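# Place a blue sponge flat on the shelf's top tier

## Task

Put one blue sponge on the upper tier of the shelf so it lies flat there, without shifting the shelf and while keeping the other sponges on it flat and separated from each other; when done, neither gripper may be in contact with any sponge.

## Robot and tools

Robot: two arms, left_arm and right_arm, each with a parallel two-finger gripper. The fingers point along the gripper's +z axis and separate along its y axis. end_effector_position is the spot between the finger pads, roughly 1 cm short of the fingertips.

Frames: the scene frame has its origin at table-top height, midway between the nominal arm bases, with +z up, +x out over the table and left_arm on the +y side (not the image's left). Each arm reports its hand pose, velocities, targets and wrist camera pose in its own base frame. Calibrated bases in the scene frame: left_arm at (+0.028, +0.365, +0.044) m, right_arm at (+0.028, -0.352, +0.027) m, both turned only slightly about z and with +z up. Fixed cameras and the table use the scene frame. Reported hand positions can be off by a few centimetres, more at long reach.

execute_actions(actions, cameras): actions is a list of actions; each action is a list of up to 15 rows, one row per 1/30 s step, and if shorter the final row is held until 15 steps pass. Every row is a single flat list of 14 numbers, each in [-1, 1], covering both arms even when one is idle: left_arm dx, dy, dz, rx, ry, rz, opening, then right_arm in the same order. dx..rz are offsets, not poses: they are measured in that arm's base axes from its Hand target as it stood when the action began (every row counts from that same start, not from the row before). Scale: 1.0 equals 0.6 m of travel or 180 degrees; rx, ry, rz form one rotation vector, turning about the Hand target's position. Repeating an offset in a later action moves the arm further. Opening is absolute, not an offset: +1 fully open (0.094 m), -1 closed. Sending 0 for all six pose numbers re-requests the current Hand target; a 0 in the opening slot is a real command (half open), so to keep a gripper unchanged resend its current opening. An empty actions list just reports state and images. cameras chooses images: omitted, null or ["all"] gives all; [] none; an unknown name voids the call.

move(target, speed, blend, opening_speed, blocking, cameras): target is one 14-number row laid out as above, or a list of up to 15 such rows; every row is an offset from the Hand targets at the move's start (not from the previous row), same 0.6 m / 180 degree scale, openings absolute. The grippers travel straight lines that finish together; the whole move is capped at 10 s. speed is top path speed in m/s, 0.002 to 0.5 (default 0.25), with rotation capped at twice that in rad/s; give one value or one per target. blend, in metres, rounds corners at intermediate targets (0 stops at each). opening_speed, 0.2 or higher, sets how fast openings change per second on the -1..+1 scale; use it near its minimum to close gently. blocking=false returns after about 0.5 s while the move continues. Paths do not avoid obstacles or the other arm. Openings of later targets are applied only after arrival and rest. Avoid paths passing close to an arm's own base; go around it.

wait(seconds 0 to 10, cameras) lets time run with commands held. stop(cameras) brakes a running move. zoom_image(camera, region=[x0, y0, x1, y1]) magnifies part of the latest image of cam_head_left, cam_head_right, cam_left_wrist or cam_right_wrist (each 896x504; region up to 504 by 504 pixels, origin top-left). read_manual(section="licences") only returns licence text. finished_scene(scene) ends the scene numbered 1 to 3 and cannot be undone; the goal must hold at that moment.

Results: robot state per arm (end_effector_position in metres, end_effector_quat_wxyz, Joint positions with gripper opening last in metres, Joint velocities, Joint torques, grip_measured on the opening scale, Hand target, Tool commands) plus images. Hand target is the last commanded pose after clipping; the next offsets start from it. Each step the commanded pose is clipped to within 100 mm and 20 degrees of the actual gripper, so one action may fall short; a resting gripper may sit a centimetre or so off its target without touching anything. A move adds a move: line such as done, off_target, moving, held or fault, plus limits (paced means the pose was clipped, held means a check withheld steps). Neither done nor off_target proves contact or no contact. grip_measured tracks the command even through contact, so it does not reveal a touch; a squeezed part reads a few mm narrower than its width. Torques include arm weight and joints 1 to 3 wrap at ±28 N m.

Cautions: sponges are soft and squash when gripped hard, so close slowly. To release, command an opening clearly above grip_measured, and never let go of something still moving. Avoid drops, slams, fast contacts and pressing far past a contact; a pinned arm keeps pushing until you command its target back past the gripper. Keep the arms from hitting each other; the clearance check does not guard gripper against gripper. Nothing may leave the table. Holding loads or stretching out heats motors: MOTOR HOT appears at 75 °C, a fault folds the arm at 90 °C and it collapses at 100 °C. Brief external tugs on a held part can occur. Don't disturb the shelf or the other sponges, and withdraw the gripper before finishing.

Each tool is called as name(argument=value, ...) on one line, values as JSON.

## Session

execute_actions(actions=[])

Scene clock: 0.00 s.
left_arm: end_effector_position=(+0.4062, +0.0450, +0.1053) grip_measured=+1.000 end_effector_quat_wxyz=(+0.570, -0.097, +0.805, +0.133) | right_arm: end_effector_position=(+0.4027, -0.0245, +0.1138) grip_measured=+1.000 end_effector_quat_wxyz=(+0.606, +0.063, +0.791, -0.059)
Joint positions: left_arm=[-0.056 1.587 0.449 0.792 -0.383 -0.025 0.094] | right_arm=[0.02 1.559 0.378 0.914 0.19 0.035 0.094]
Joint velocities: within noise
Joint torques (N m): no reading
Motor temperatures (°C): left_arm=[26 27 28 25 24 27 28] | right_arm=[27 29 26 27 27 28 28]
Heat: left arm: 28 °C; right arm: 29 °C.
Hand target: left_arm +0.4116, +0.0458, +0.1221; +0.590, -0.105, +0.790, +0.131 | right_arm +0.4073, -0.0259, +0.1300; +0.624, +0.070, +0.776, -0.058
Tool commands: left_gripper/opening=+1.0 right_gripper/opening=+1.0

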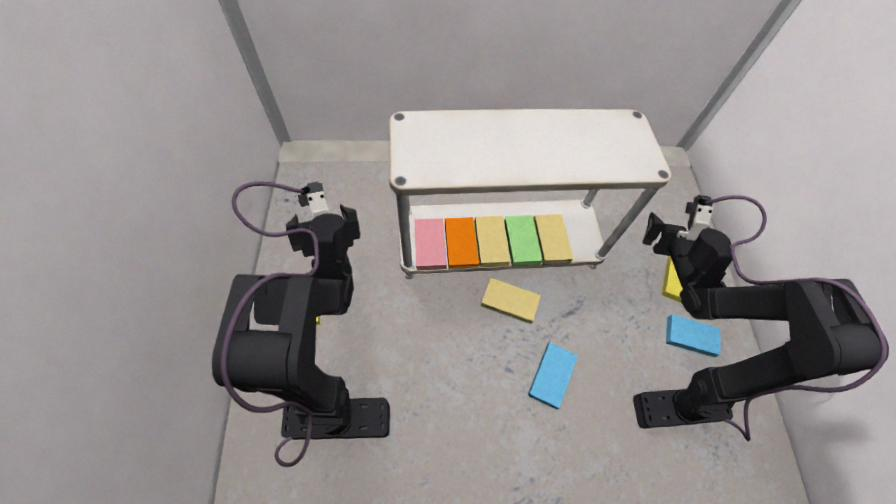

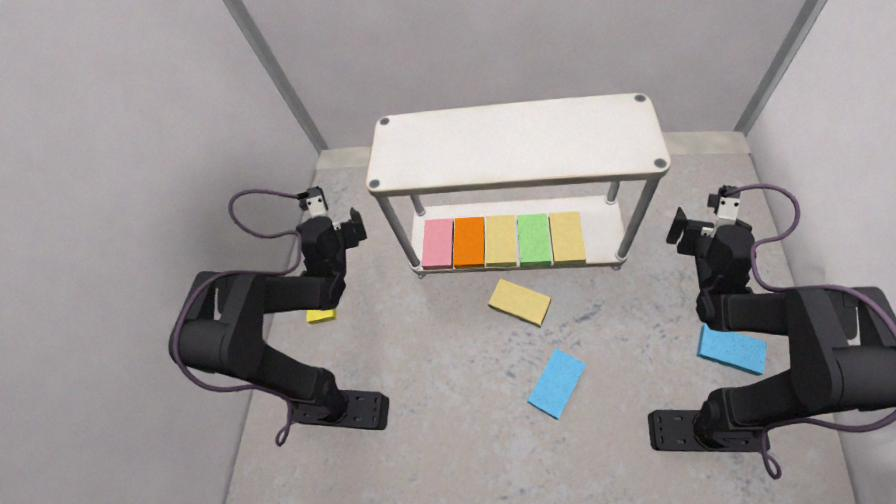

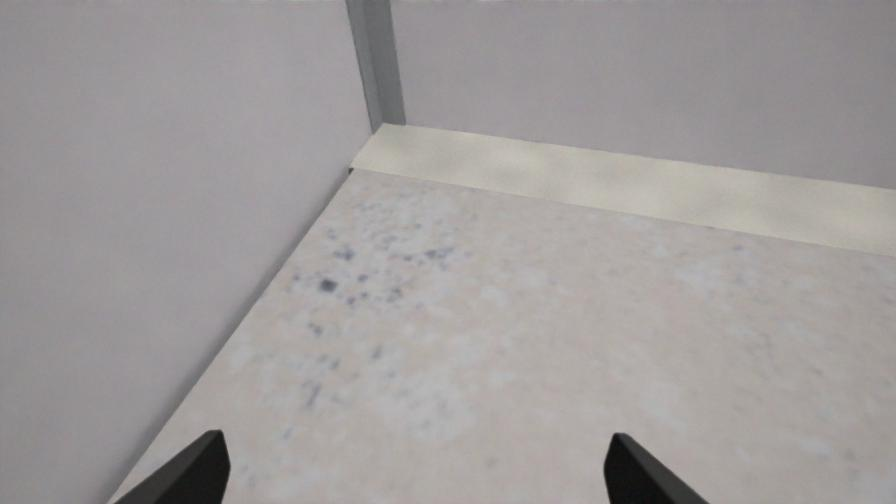

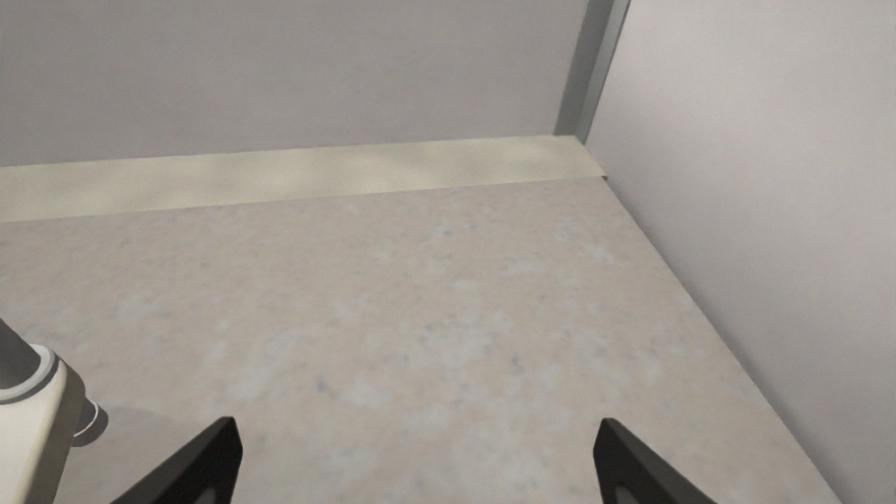

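move(target=[[-0.236,-0.31,0.13,0.037,0.17,-0.33,1,0,0,0,0,0,0,1],[-0.353,-0.72,0.13,0.0515,0.174,-0.475,1,0,0,0,0,0,0,1]], blend=0.08)

Scene clock: 5.77 s.
left_arm: end_effector_position=(+0.1878, -0.3665, +0.1683) grip_measured=+1.000 end_effector_quat_wxyz=(+0.267, +0.539, +0.774, -0.198) | right_arm: end_effector_position=(+0.4027, -0.0245, +0.1138) grip_measured=+1.000 end_effector_quat_wxyz=(+0.606, +0.063, +0.791, -0.059)
Joint positions: left_arm=[-1.045 1.521 1.202 -0.584 0.126 0.128 0.094] | right_arm=[0.02 1.559 0.378 0.914 0.19 0.035 0.094]
Joint velocities: within noise
Joint torques (N m): left_arm=[-0.02 -4.51 9.94 1.68 0.03 -0.09] | right_arm=[-0.09 -5.91 5.15 2.2 -0.01 0]
Motor temperatures (°C): left_arm=[26 27 29 26 24 27 28] | right_arm=[27 29 27 29 27 28 28]
Heat: left arm: 29 °C; right arm: 29 °C.
Hand target: left_arm +0.1998, -0.3862, +0.2001; +0.313, +0.530, +0.757, -0.220 | right_arm +0.4073, -0.0259, +0.1300; +0.624, +0.070, +0.776, -0.058
Off the commanded pose: left_arm 0.039 m, 6 deg | right_arm 0.017 m, 3 deg.
move: off_target (left_arm, right_arm)

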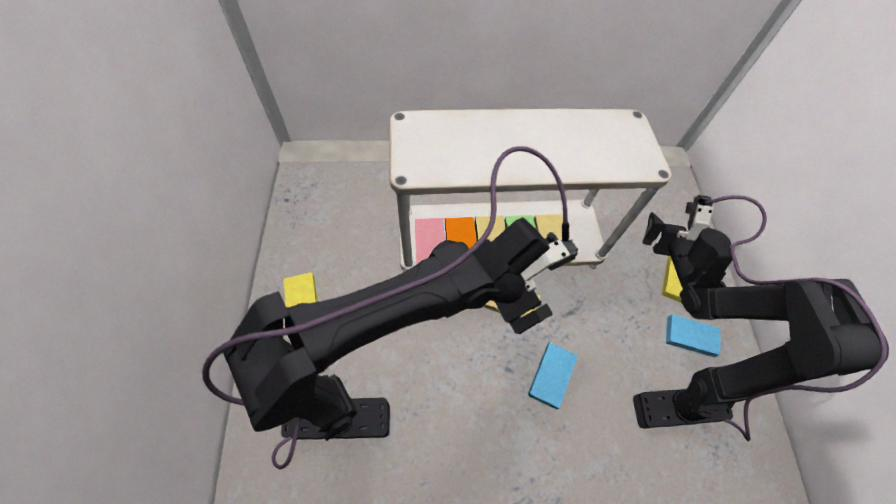

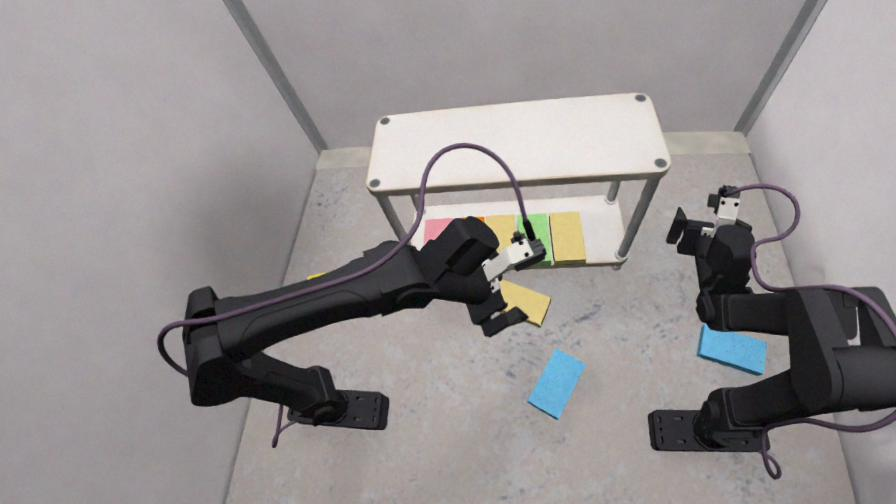

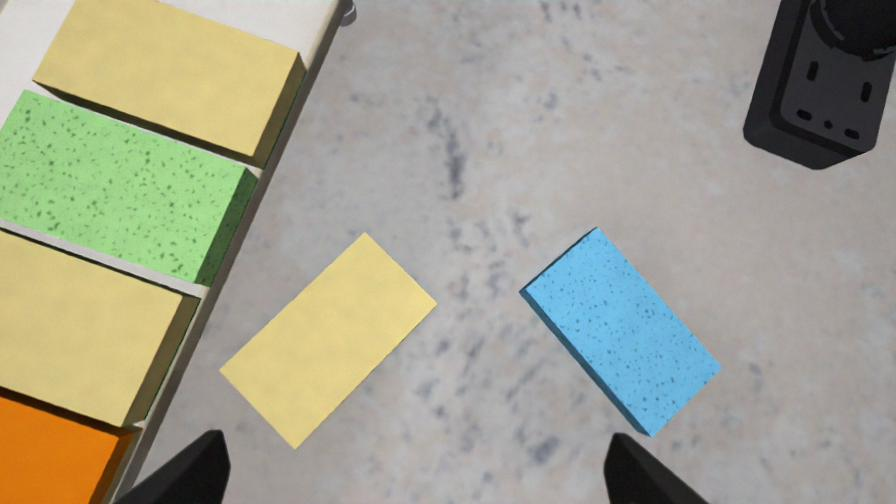

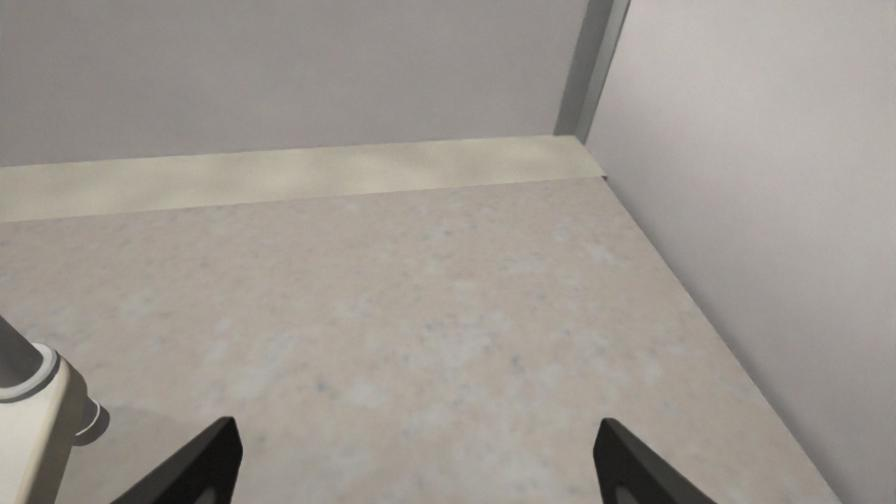

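move(target=[-0.22,-0.09,-0.1,0,0,0.233,1,0,0,0,0,0,0,1])

Scene clock: 9.40 s.
left_arm: end_effector_position=(+0.0599, -0.4329, +0.1223) grip_measured=+1.000 end_effector_quat_wxyz=(+0.350, +0.243, +0.900, -0.088) | right_arm: end_effector_position=(+0.4027, -0.0245, +0.1138) grip_measured=+1.000 end_effector_quat_wxyz=(+0.606, +0.063, +0.791, -0.059)
Joint positions: left_arm=[-1.693 1.905 1.475 -0.809 -0.673 -1.048 0.094] | right_arm=[0.02 1.559 0.378 0.914 0.19 0.035 0.094]
Joint velocities: within noise
Joint torques (N m): left_arm=[0.12 -6.54 9.13 0.52 -0.76 -0.09] | right_arm=[-0.09 -5.91 5.18 2.19 -0.01 0]
Motor temperatures (°C): left_arm=[26 28 29 26 25 27 28] | right_arm=[27 30 27 30 27 28 28]
Heat: left arm: 29 °C; right arm: 30 °C.
Hand target: left_arm +0.0678, -0.4402, +0.1401; +0.371, +0.224, +0.896, -0.094 | right_arm +0.4073, -0.0259, +0.1300; +0.624, +0.070, +0.776, -0.058
Off the commanded pose: left_arm 0.021 m, 3 deg | right_arm 0.017 m, 3 deg.
move: off_target (left_arm, right_arm)

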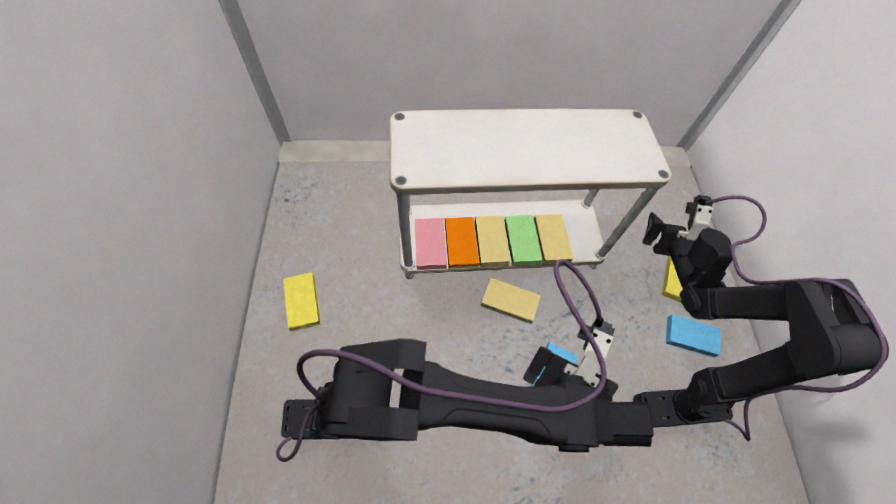

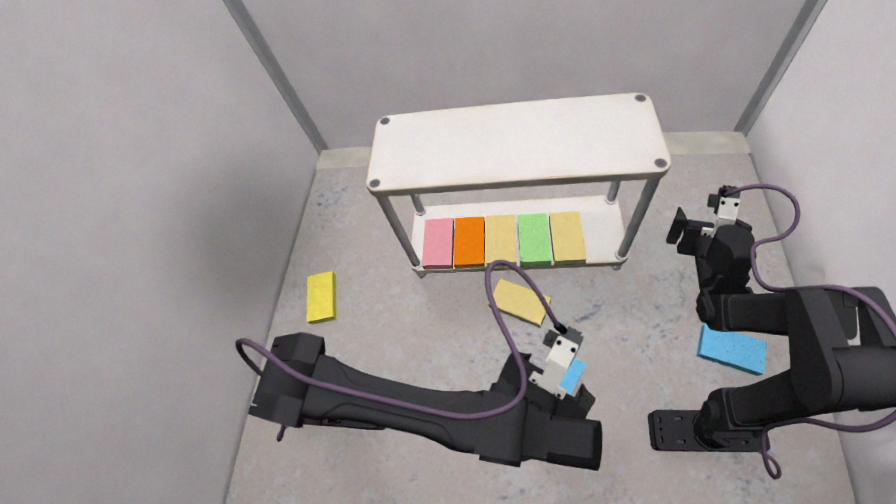

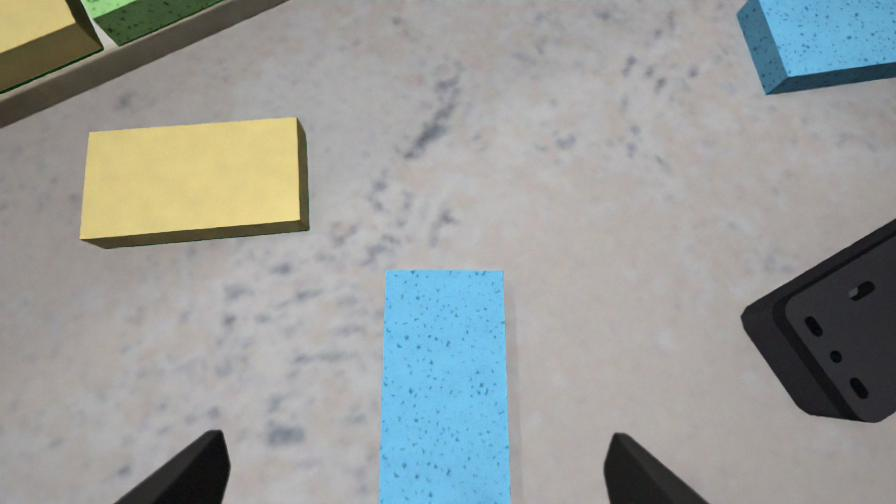

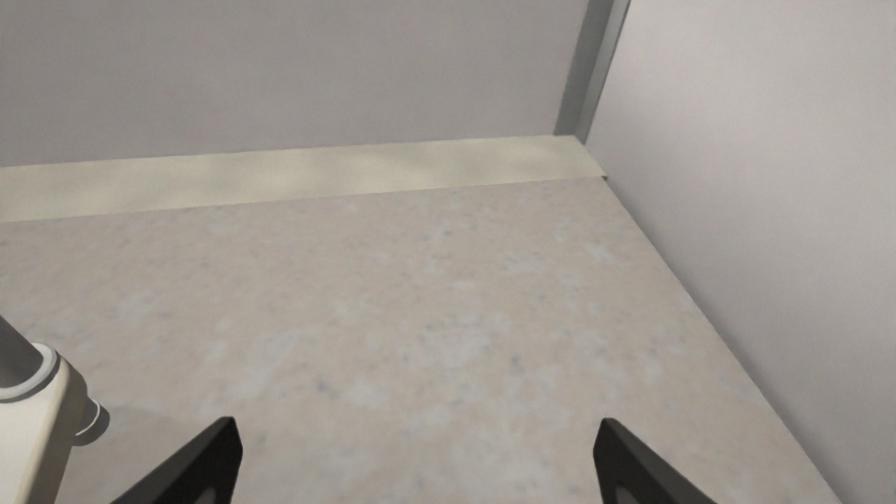

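move(target=[0.0,-0.018,-0.15,0,0,-0.008,1,0,0,0,0,0,0,1], cameras=["cam_left_wrist"])

Scene clock: 11.17 s.
left_arm: end_effector_position=(+0.0583, -0.4477, +0.0433) grip_measured=+1.000 end_effector_quat_wxyz=(+0.352, +0.250, +0.897, -0.089) | right_arm: end_effector_position=(+0.4027, -0.0245, +0.1138) grip_measured=+1.000 end_effector_quat_wxyz=(+0.606, +0.063, +0.791, -0.059)
Joint positions: left_arm=[-1.693 2.049 1.348 -0.529 -0.674 -1.028 0.094] | right_arm=[0.02 1.559 0.378 0.914 0.19 0.035 0.094]
Joint velocities: within noise
Joint torques (N m): left_arm=[0.59 -8.17 3.9 1.09 -0.64 0.05] | right_arm=[-0.09 -5.91 5.16 2.2 -0.01 0]
Motor temperatures (°C): left_arm=[26 28 29 26 25 27 28] | right_arm=[27 30 27 30 27 28 28]
Heat: left arm: 29 °C; right arm: 30 °C.
Hand target: left_arm +0.0678, -0.4510, +0.0501; +0.370, +0.235, +0.893, -0.099 | right_arm +0.4073, -0.0259, +0.1300; +0.624, +0.070, +0.776, -0.058
Off the commanded pose: left_arm 0.012 m, 3 deg | right_arm 0.017 m, 3 deg.
move: off_target (left_arm, right_arm)
Images, in order (width x height): cam_left_wrist 896x504.

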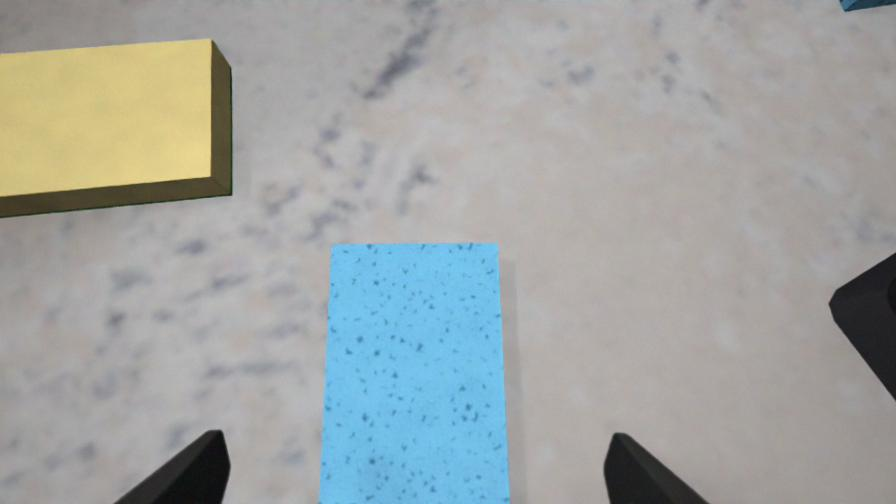

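move(target=[0.0,0.008,-0.12,0,0,0,1,0,0,0,0,0,0,1], speed=0.12, cameras=["cam_left_wrist"])

Scene clock: 12.93 s.
left_arm: end_effector_position=(+0.0587, -0.4445, -0.0242) grip_measured=+1.000 end_effector_quat_wxyz=(+0.353, +0.249, +0.897, -0.093) | right_arm: end_effector_position=(+0.4027, -0.0245, +0.1138) grip_measured=+1.000 end_effector_quat_wxyz=(+0.606, +0.063, +0.791, -0.059)
Joint positions: left_arm=[-1.693 2.175 1.229 -0.274 -0.674 -1.027 0.094] | right_arm=[0.02 1.559 0.378 0.914 0.19 0.035 0.094]
Joint velocities: within noise
Joint torques (N m): left_arm=[0.51 -7.75 3.28 1.07 -0.62 0.04] | right_arm=[-0.1 -5.91 5.16 2.2 -0.01 0]
Motor temperatures (°C): left_arm=[26 28 29 26 25 27 28] | right_arm=[27 30 27 30 27 28 28]
Heat: left arm: 29 °C; right arm: 30 °C.
Hand target: left_arm +0.0678, -0.4462, -0.0219; +0.370, +0.235, +0.893, -0.099 | right_arm +0.4073, -0.0259, +0.1300; +0.624, +0.070, +0.776, -0.058
Off the commanded pose: left_arm 0.010 m, 3 deg | right_arm 0.017 m, 3 deg.
move: off_target (left_arm, right_arm)
Images, in order (width x height): cam_left_wrist 896x504.

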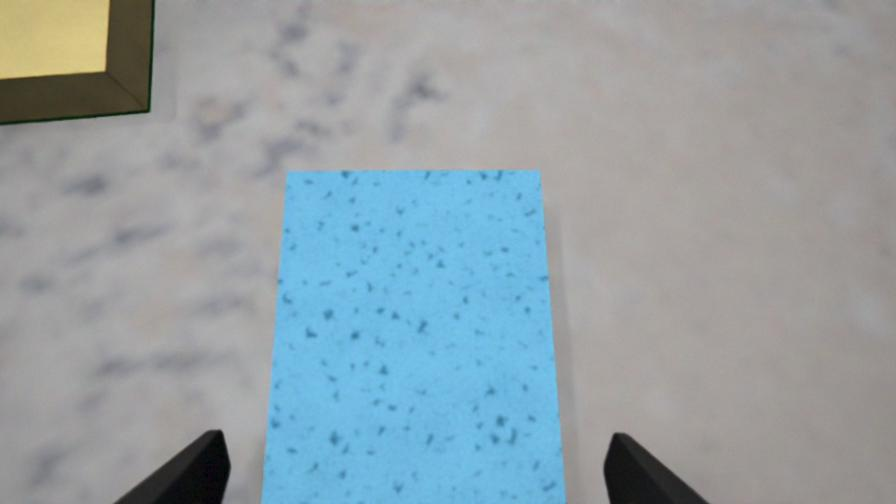

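move(target=[0,0,0,0,0,0,0.15,0,0,0,0,0,0,1], opening_speed=0.8, cameras=["cam_left_wrist"])

move(target=[[0.01,0,0.2,0,0,0,0.15,0,0,0,0,0,0,1],[0.2,0.12,0.4,0,0,-0.233,0.15,0,0,0,0,0,0,1]], blend=0.03)

Scene clock: 14.67 s.
left_arm: end_effector_position=(+0.0582, -0.4451, -0.0238) grip_measured=+0.338 end_effector_quat_wxyz=(+0.354, +0.249, +0.897, -0.095) | right_arm: end_effector_position=(+0.4027, -0.0245, +0.1138) grip_measured=+1.000 end_effector_quat_wxyz=(+0.606, +0.063, +0.791, -0.059)
Joint positions: left_arm=[-1.694 2.175 1.229 -0.271 -0.676 -1.027 0.063] | right_arm=[0.02 1.559 0.378 0.914 0.19 0.035 0.094]
Joint velocities: within noise
Joint torques (N m): left_arm=[0.47 -7.73 3.19 1.06 -0.59 0.03] | right_arm=[-0.09 -5.91 5.15 2.2 -0.01 0]
Motor temperatures (°C): left_arm=[26 28 29 26 25 27 28] | right_arm=[27 30 27 31 27 28 28]
Heat: left arm: 29 °C; right arm: 31 °C.
Hand target: left_arm +0.0678, -0.4462, -0.0219; +0.370, +0.235, +0.893, -0.099 | right_arm +0.4073, -0.0259, +0.1300; +0.624, +0.070, +0.776, -0.058
Off the commanded pose: left_arm 0.010 m, 2 deg | right_arm 0.017 m, 3 deg.
move: off_target (right_arm)
Images, in order (width x height): cam_left_wrist 896x504.

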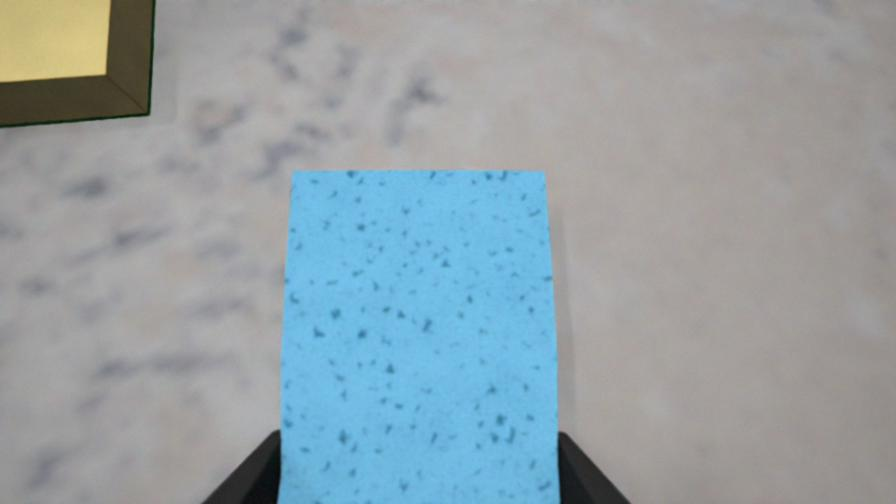

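Scene clock: 17.70 s.
left_arm: end_effector_position=(+0.1909, -0.3690, +0.1874) grip_measured=+0.333 end_effector_quat_wxyz=(+0.291, +0.535, +0.766, -0.207) | right_arm: end_effector_position=(+0.4027, -0.0245, +0.1138) grip_measured=+1.000 end_effector_quat_wxyz=(+0.606, +0.063, +0.791, -0.059)
Joint positions: left_arm=[-1.044 1.494 1.219 -0.575 0.122 0.13 0.063] | right_arm=[0.02 1.559 0.378 0.914 0.19 0.035 0.094]
Joint velocities: within noise
Joint torques (N m): left_arm=[0.23 -6.16 10.09 1.02 0.21 0.06] | right_arm=[-0.09 -5.91 5.15 2.2 -0.01 0]
Motor temperatures (°C): left_arm=[26 29 29 26 25 27 28] | right_arm=[27 30 27 31 27 28 28]
Heat: left arm: 29 °C; right arm: 31 °C.
Hand target: left_arm +0.1878, -0.3742, +0.2181; +0.310, +0.540, +0.750, -0.224 | right_arm +0.4073, -0.0259, +0.1300; +0.624, +0.070, +0.776, -0.058
Off the commanded pose: left_arm 0.031 m, 4 deg | right_arm 0.017 m, 3 deg.
move: off_target (left_arm, right_arm)

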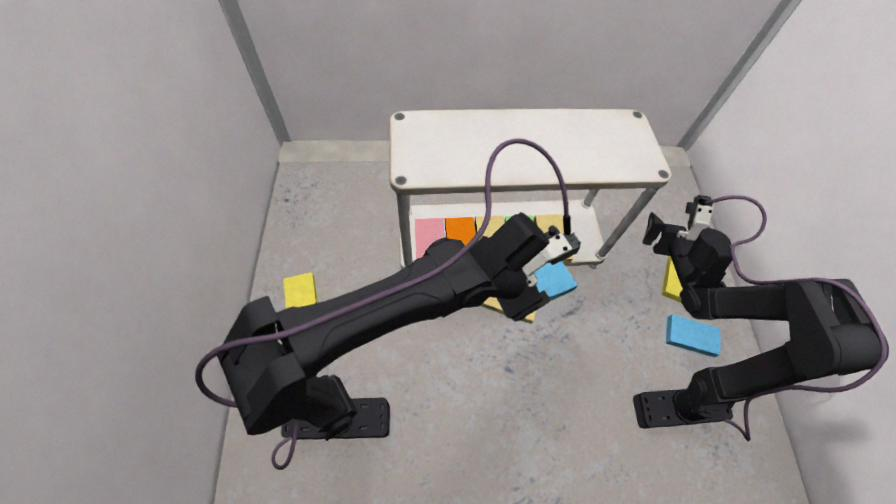

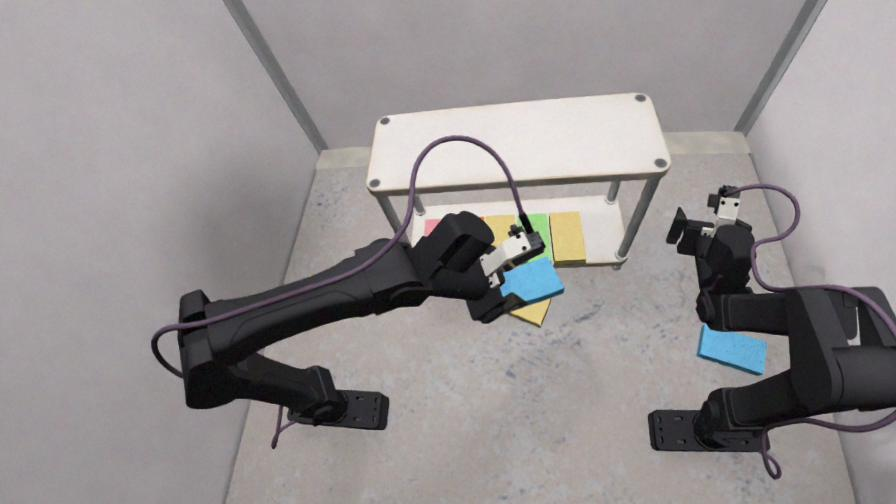

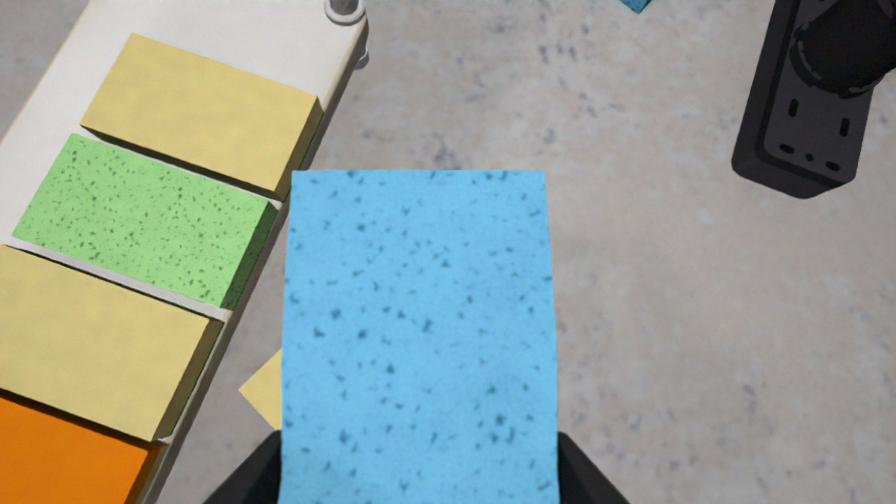

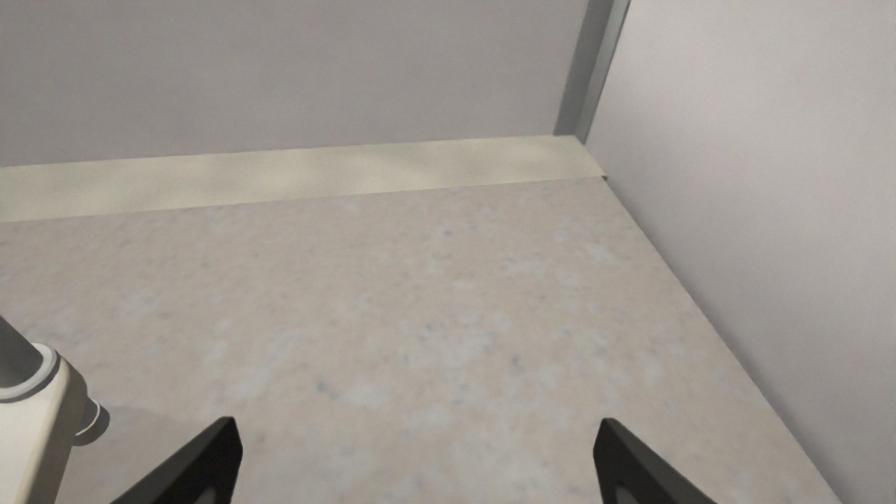

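move(target=[[-0.03,0.257,0.187,0,0,0.11,0.15,0,0,0,0,0,0,1],[0.085,0.423,0.285,0,0,0.2,0.15,0,0,0,0,0,0,1]], blend=0.05, cameras=["cam_head_left","cam_left_wrist"])

Scene clock: 20.73 s.
left_arm: end_effector_position=(+0.2467, -0.1200, +0.3770) grip_measured=+0.333 end_effector_quat_wxyz=(+0.356, +0.274, +0.887, -0.109) | right_arm: end_effector_position=(+0.4027, -0.0245, +0.1138) grip_measured=+1.000 end_effector_quat_wxyz=(+0.606, +0.063, +0.791, -0.059)
Joint positions: left_arm=[-0.343 1.254 1.855 -1.426 0.175 0.188 0.063] | right_arm=[0.02 1.559 0.378 0.914 0.19 0.035 0.094]
Joint velocities: within noise
Joint torques (N m): left_arm=[0.46 -0.96 7.34 1.06 0.24 0.04] | right_arm=[-0.09 -5.91 5.15 2.2 -0.01 0]
Motor temperatures (°C): left_arm=[26 28 30 26 25 27 28] | right_arm=[27 30 27 32 27 28 28]
Heat: left arm: 30 °C; right arm: 32 °C.
Hand target: left_arm +0.2388, -0.1204, +0.3891; +0.364, +0.281, +0.880, -0.118 | right_arm +0.4073, -0.0259, +0.1300; +0.624, +0.070, +0.776, -0.058
Off the commanded pose: left_arm 0.014 m, 2 deg | right_arm 0.017 m, 3 deg.
move: off_target (left_arm, right_arm)
Images, in order (width x height): cam_head_left 896x504, cam_left_wrist 896x504.

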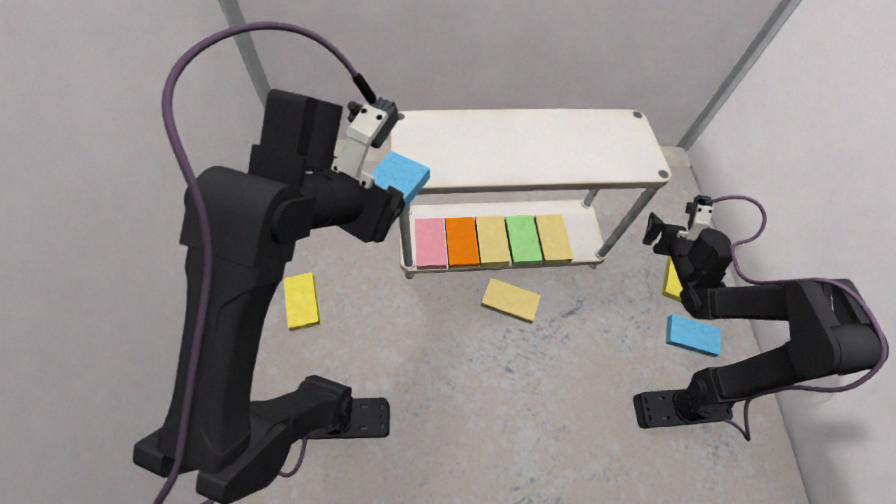

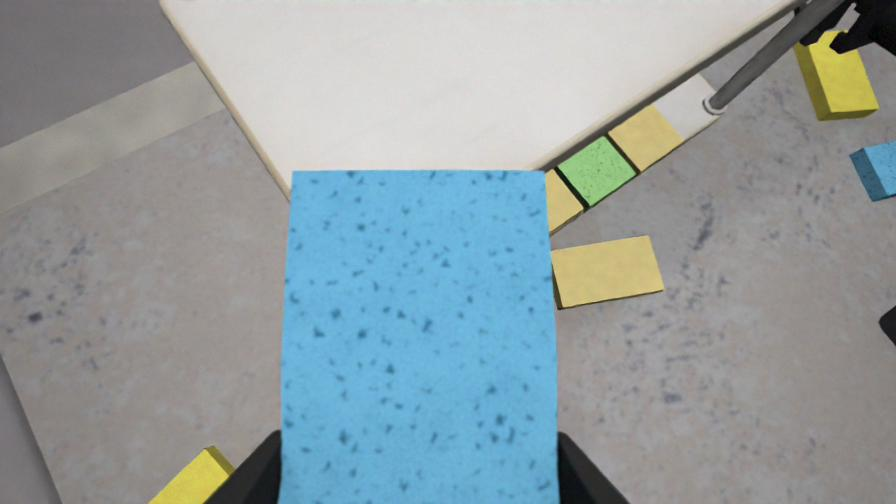

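move(target=[0.26,-0.195,-0.007,-0.031,-0.023,-0.19,0.15,0,0,0,0,0,0,1])

Scene clock: 23.77 s.
left_arm: end_effector_position=(+0.4008, -0.2389, +0.3756) grip_measured=+0.333 end_effector_quat_wxyz=(+0.368, +0.503, +0.745, -0.239) | right_arm: end_effector_position=(+0.4027, -0.0245, +0.1138) grip_measured=+1.000 end_effector_quat_wxyz=(+0.606, +0.063, +0.791, -0.059)
Joint positions: left_arm=[-0.309 2.136 2.797 -1.536 0.642 0.639 0.063] | right_arm=[0.02 1.559 0.378 0.914 0.19 0.035 0.094]
Joint velocities: within noise
Joint torques (N m): left_arm=[0.36 -6.72 6.64 0.9 0.6 0.05] | right_arm=[-0.1 -5.91 5.16 2.2 -0.01 0]
Motor temperatures (°C): left_arm=[26 28 30 27 25 27 28] | right_arm=[27 30 27 32 27 28 28]
Heat: left arm: 30 °C; right arm: 32 °C.
Hand target: left_arm +0.3948, -0.2374, +0.3849; +0.358, +0.514, +0.738, -0.251 | right_arm +0.4073, -0.0259, +0.1300; +0.624, +0.070, +0.776, -0.058
Off the commanded pose: left_arm 0.011 m, 2 deg | right_arm 0.017 m, 3 deg.
joint sent to its limit (left arm) — joint 4 (wrist pitch), lower limit. The joint targets are off in position, not in orientation.
move: off_target (left_arm, right_arm)

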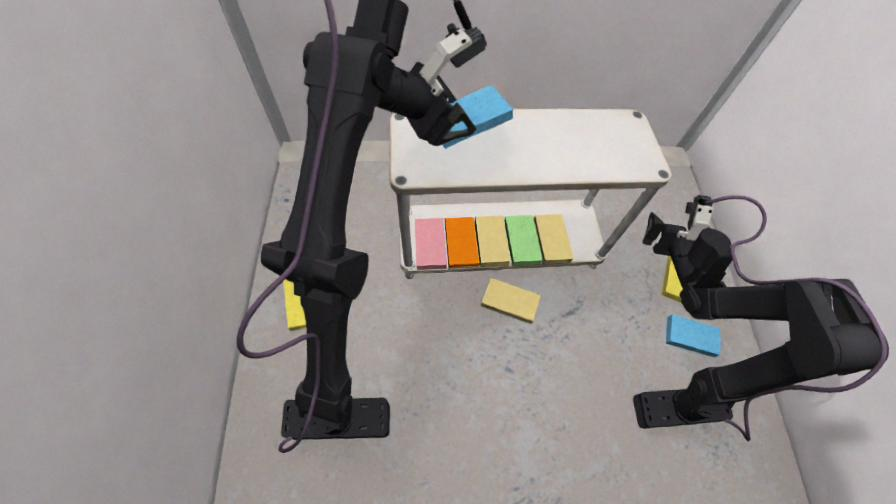

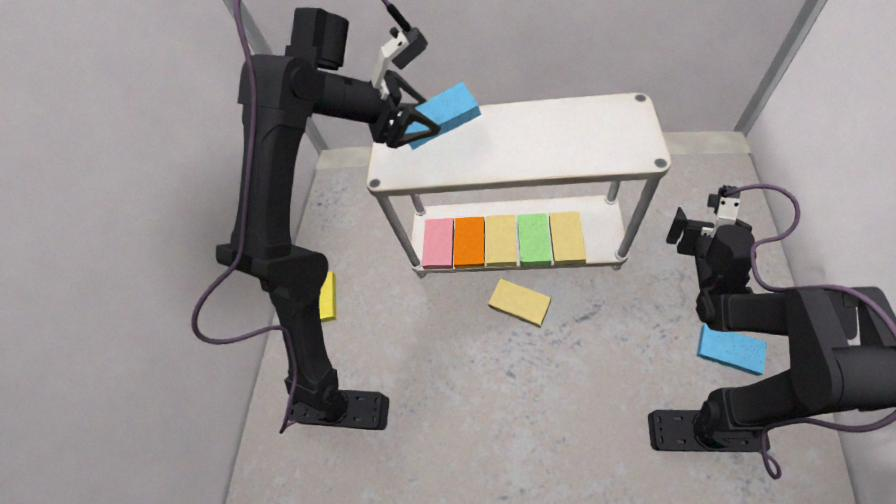

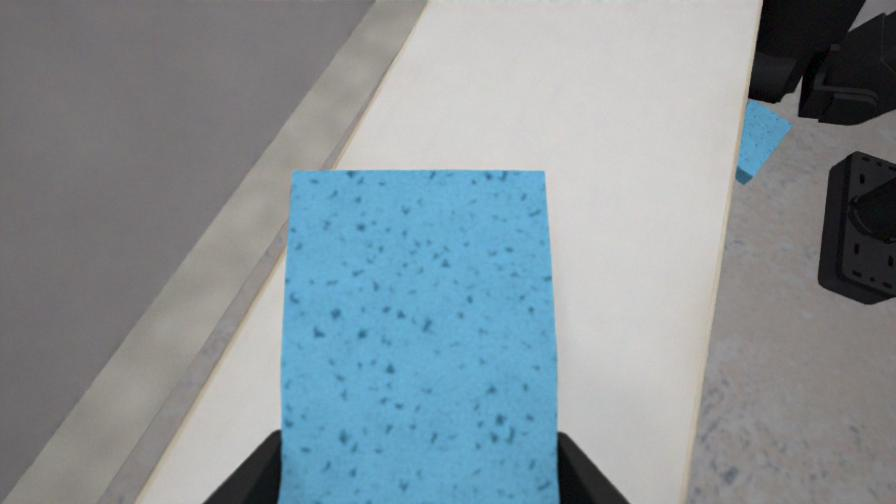

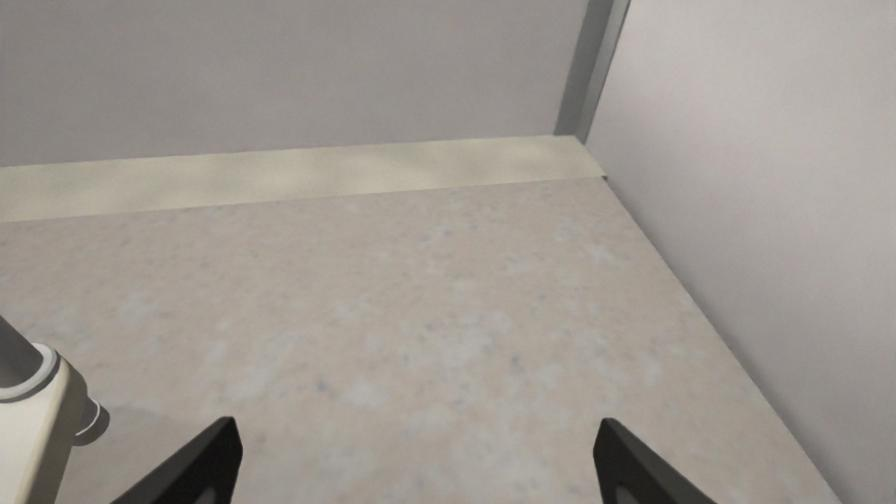

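move(target=[0.0,0.0,-0.062,0.047,0.020,-0.02,0.15,0,0,0,0,0,0,1], speed=0.15)

Scene clock: 25.73 s.
left_arm: end_effector_position=(+0.4059, -0.2347, +0.3463) grip_measured=+0.333 end_effector_quat_wxyz=(+0.337, +0.529, +0.747, -0.218) | right_arm: end_effector_position=(+0.4027, -0.0245, +0.1138) grip_measured=+1.000 end_effector_quat_wxyz=(+0.606, +0.063, +0.791, -0.059)
Joint positions: left_arm=[-0.309 2.136 2.71 -1.539 0.603 0.73 0.063] | right_arm=[0.02 1.559 0.378 0.914 0.19 0.035 0.094]
Joint velocities: within noise
Joint torques (N m): left_arm=[-0.49 -8.54 3 0.84 0.23 0.04] | right_arm=[-0.09 -5.91 5.16 2.2 -0.01 0]
Motor temperatures (°C): left_arm=[26 29 30 27 25 27 28] | right_arm=[27 30 27 32 27 28 28]
Heat: left arm: 30 °C; right arm: 32 °C.
Hand target: left_arm +0.3948, -0.2374, +0.3477; +0.287, +0.554, +0.749, -0.223 | right_arm +0.4073, -0.0259, +0.1300; +0.624, +0.070, +0.776, -0.058
Off the commanded pose: left_arm 0.011 m, 6 deg | right_arm 0.017 m, 3 deg.
joint sent to its limit (left arm) — joint 4 (wrist pitch), lower limit. The joint targets are off in position and orientation.
move: off_target (left_arm, right_arm)

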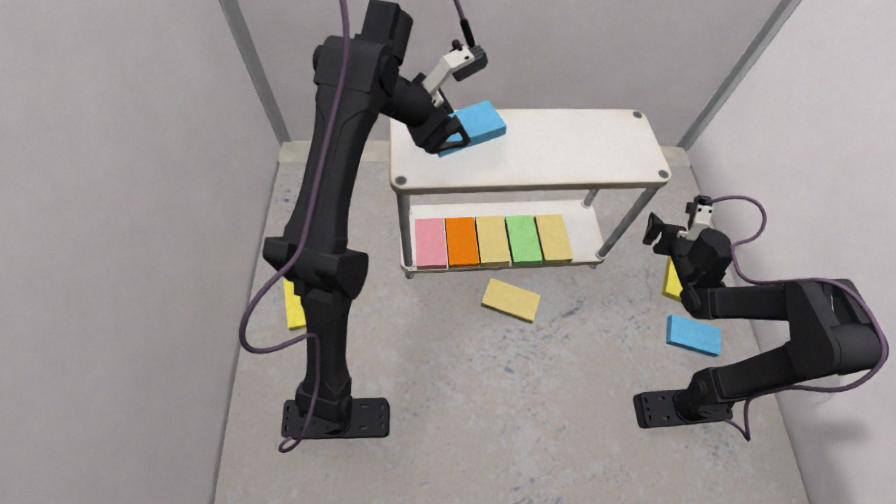

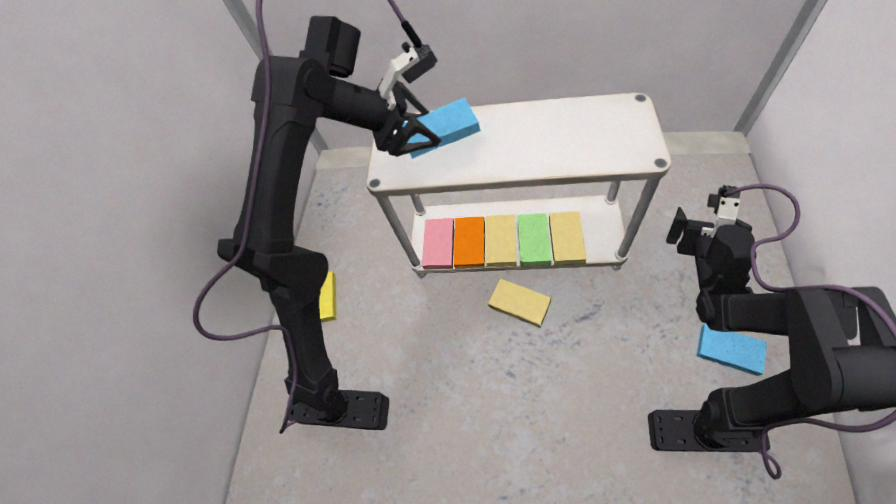

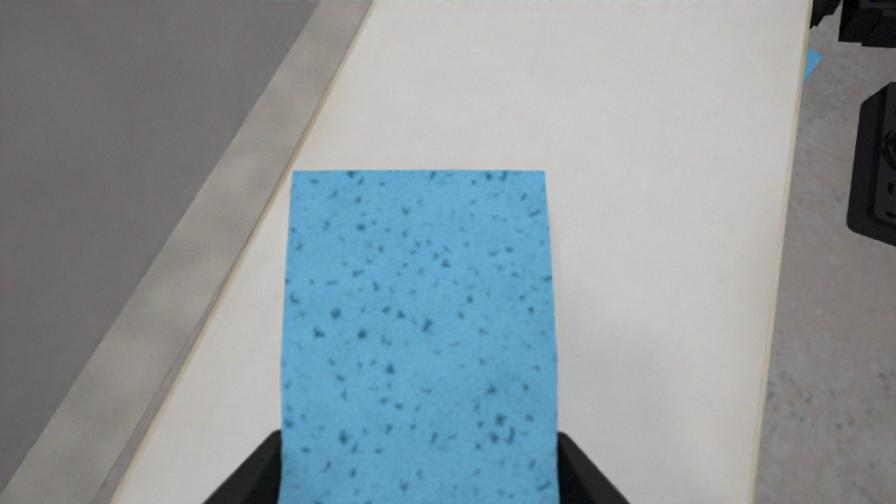

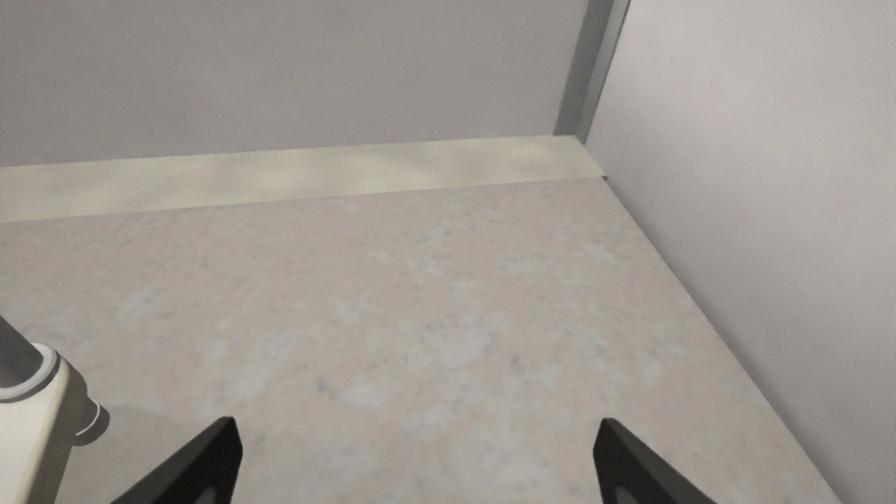

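move(target=[-0.015,0.005,-0.037,0,0,-0.012,0.15,0,0,0,0,0,0,1], speed=0.07, cameras=["cam_left_wrist"])

Scene clock: 27.23 s.
left_arm: end_effector_position=(+0.4031, -0.2357, +0.3318) grip_measured=+0.333 end_effector_quat_wxyz=(+0.326, +0.558, +0.732, -0.217) | right_arm: end_effector_position=(+0.4027, -0.0245, +0.1138) grip_measured=+1.000 end_effector_quat_wxyz=(+0.606, +0.063, +0.791, -0.059)
Joint positions: left_arm=[-0.309 2.106 2.601 -1.509 0.616 0.812 0.063] | right_arm=[0.02 1.559 0.378 0.914 0.19 0.035 0.094]
Joint velocities: within noise
Joint torques (N m): left_arm=[-0.21 -8.75 1.92 0.53 0.27 0.04] | right_arm=[-0.1 -5.93 5.16 2.2 -0.01 0]
Motor temperatures (°C): left_arm=[26 29 30 26 25 27 28] | right_arm=[27 30 27 33 27 28 28]
Heat: left arm: 30 °C; right arm: 33 °C.
Hand target: left_arm +0.3858, -0.2344, +0.3255; +0.283, +0.568, +0.739, -0.229 | right_arm +0.4073, -0.0259, +0.1300; +0.624, +0.070, +0.776, -0.058
Off the commanded pose: left_arm 0.018 m, 5 deg | right_arm 0.017 m, 3 deg.
joint sent to its limit (left arm) — joint 4 (wrist pitch), lower limit. The joint targets are off in position, not in orientation.
move: off_target (left_arm, right_arm)
Images, in order (width x height): cam_left_wrist 896x504.

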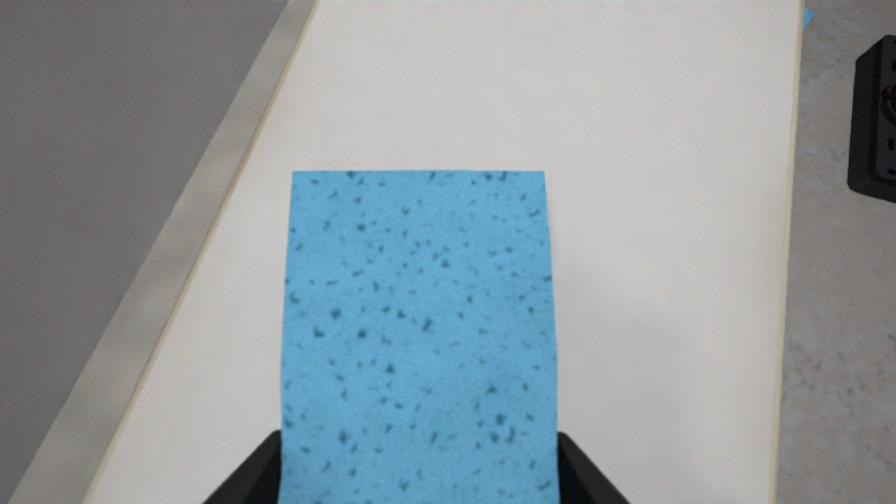

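move(target=[0,0,-0.02,0,0,0,0.15,0,0,0,0,0,0,1], speed=0.05, cameras=["cam_left_wrist"])

Scene clock: 28.33 s.
left_arm: end_effector_position=(+0.4028, -0.2363, +0.3317) grip_measured=+0.333 end_effector_quat_wxyz=(+0.329, +0.562, +0.727, -0.217) | right_arm: end_effector_position=(+0.4027, -0.0245, +0.1138) grip_measured=+1.000 end_effector_quat_wxyz=(+0.606, +0.063, +0.791, -0.059)
Joint positions: left_arm=[-0.309 2.095 2.578 -1.493 0.62 0.823 0.063] | right_arm=[0.02 1.559 0.378 0.914 0.19 0.035 0.094]
Joint velocities: within noise
Joint torques (N m): left_arm=[-0.25 -7.68 1.5 0.39 0.21 0.14] | right_arm=[-0.09 -5.93 5.15 2.2 -0.01 0]
Motor temperatures (°C): left_arm=[26 29 30 26 25 27 29] | right_arm=[27 30 27 33 27 28 28]
Heat: left arm: 30 °C; right arm: 33 °C.
Hand target: left_arm +0.3858, -0.2344, +0.3135; +0.283, +0.568, +0.739, -0.229 | right_arm +0.4073, -0.0259, +0.1300; +0.624, +0.070, +0.776, -0.058
Off the commanded pose: left_arm 0.025 m, 6 deg | right_arm 0.017 m, 3 deg.
joint sent to its limit (left arm) — joint 4 (wrist pitch), lower limit. The joint targets are off in position, not in orientation.
move: off_target (left_arm, right_arm)
Images, in order (width x height): cam_left_wrist 896x504.

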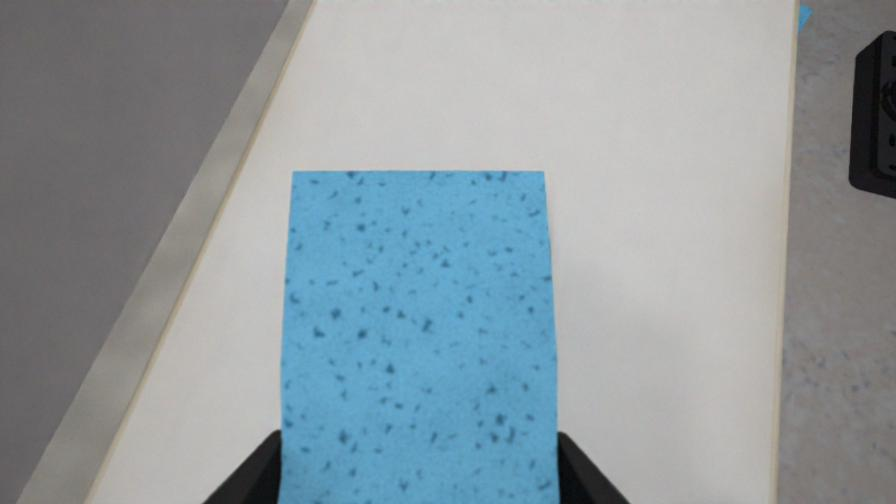

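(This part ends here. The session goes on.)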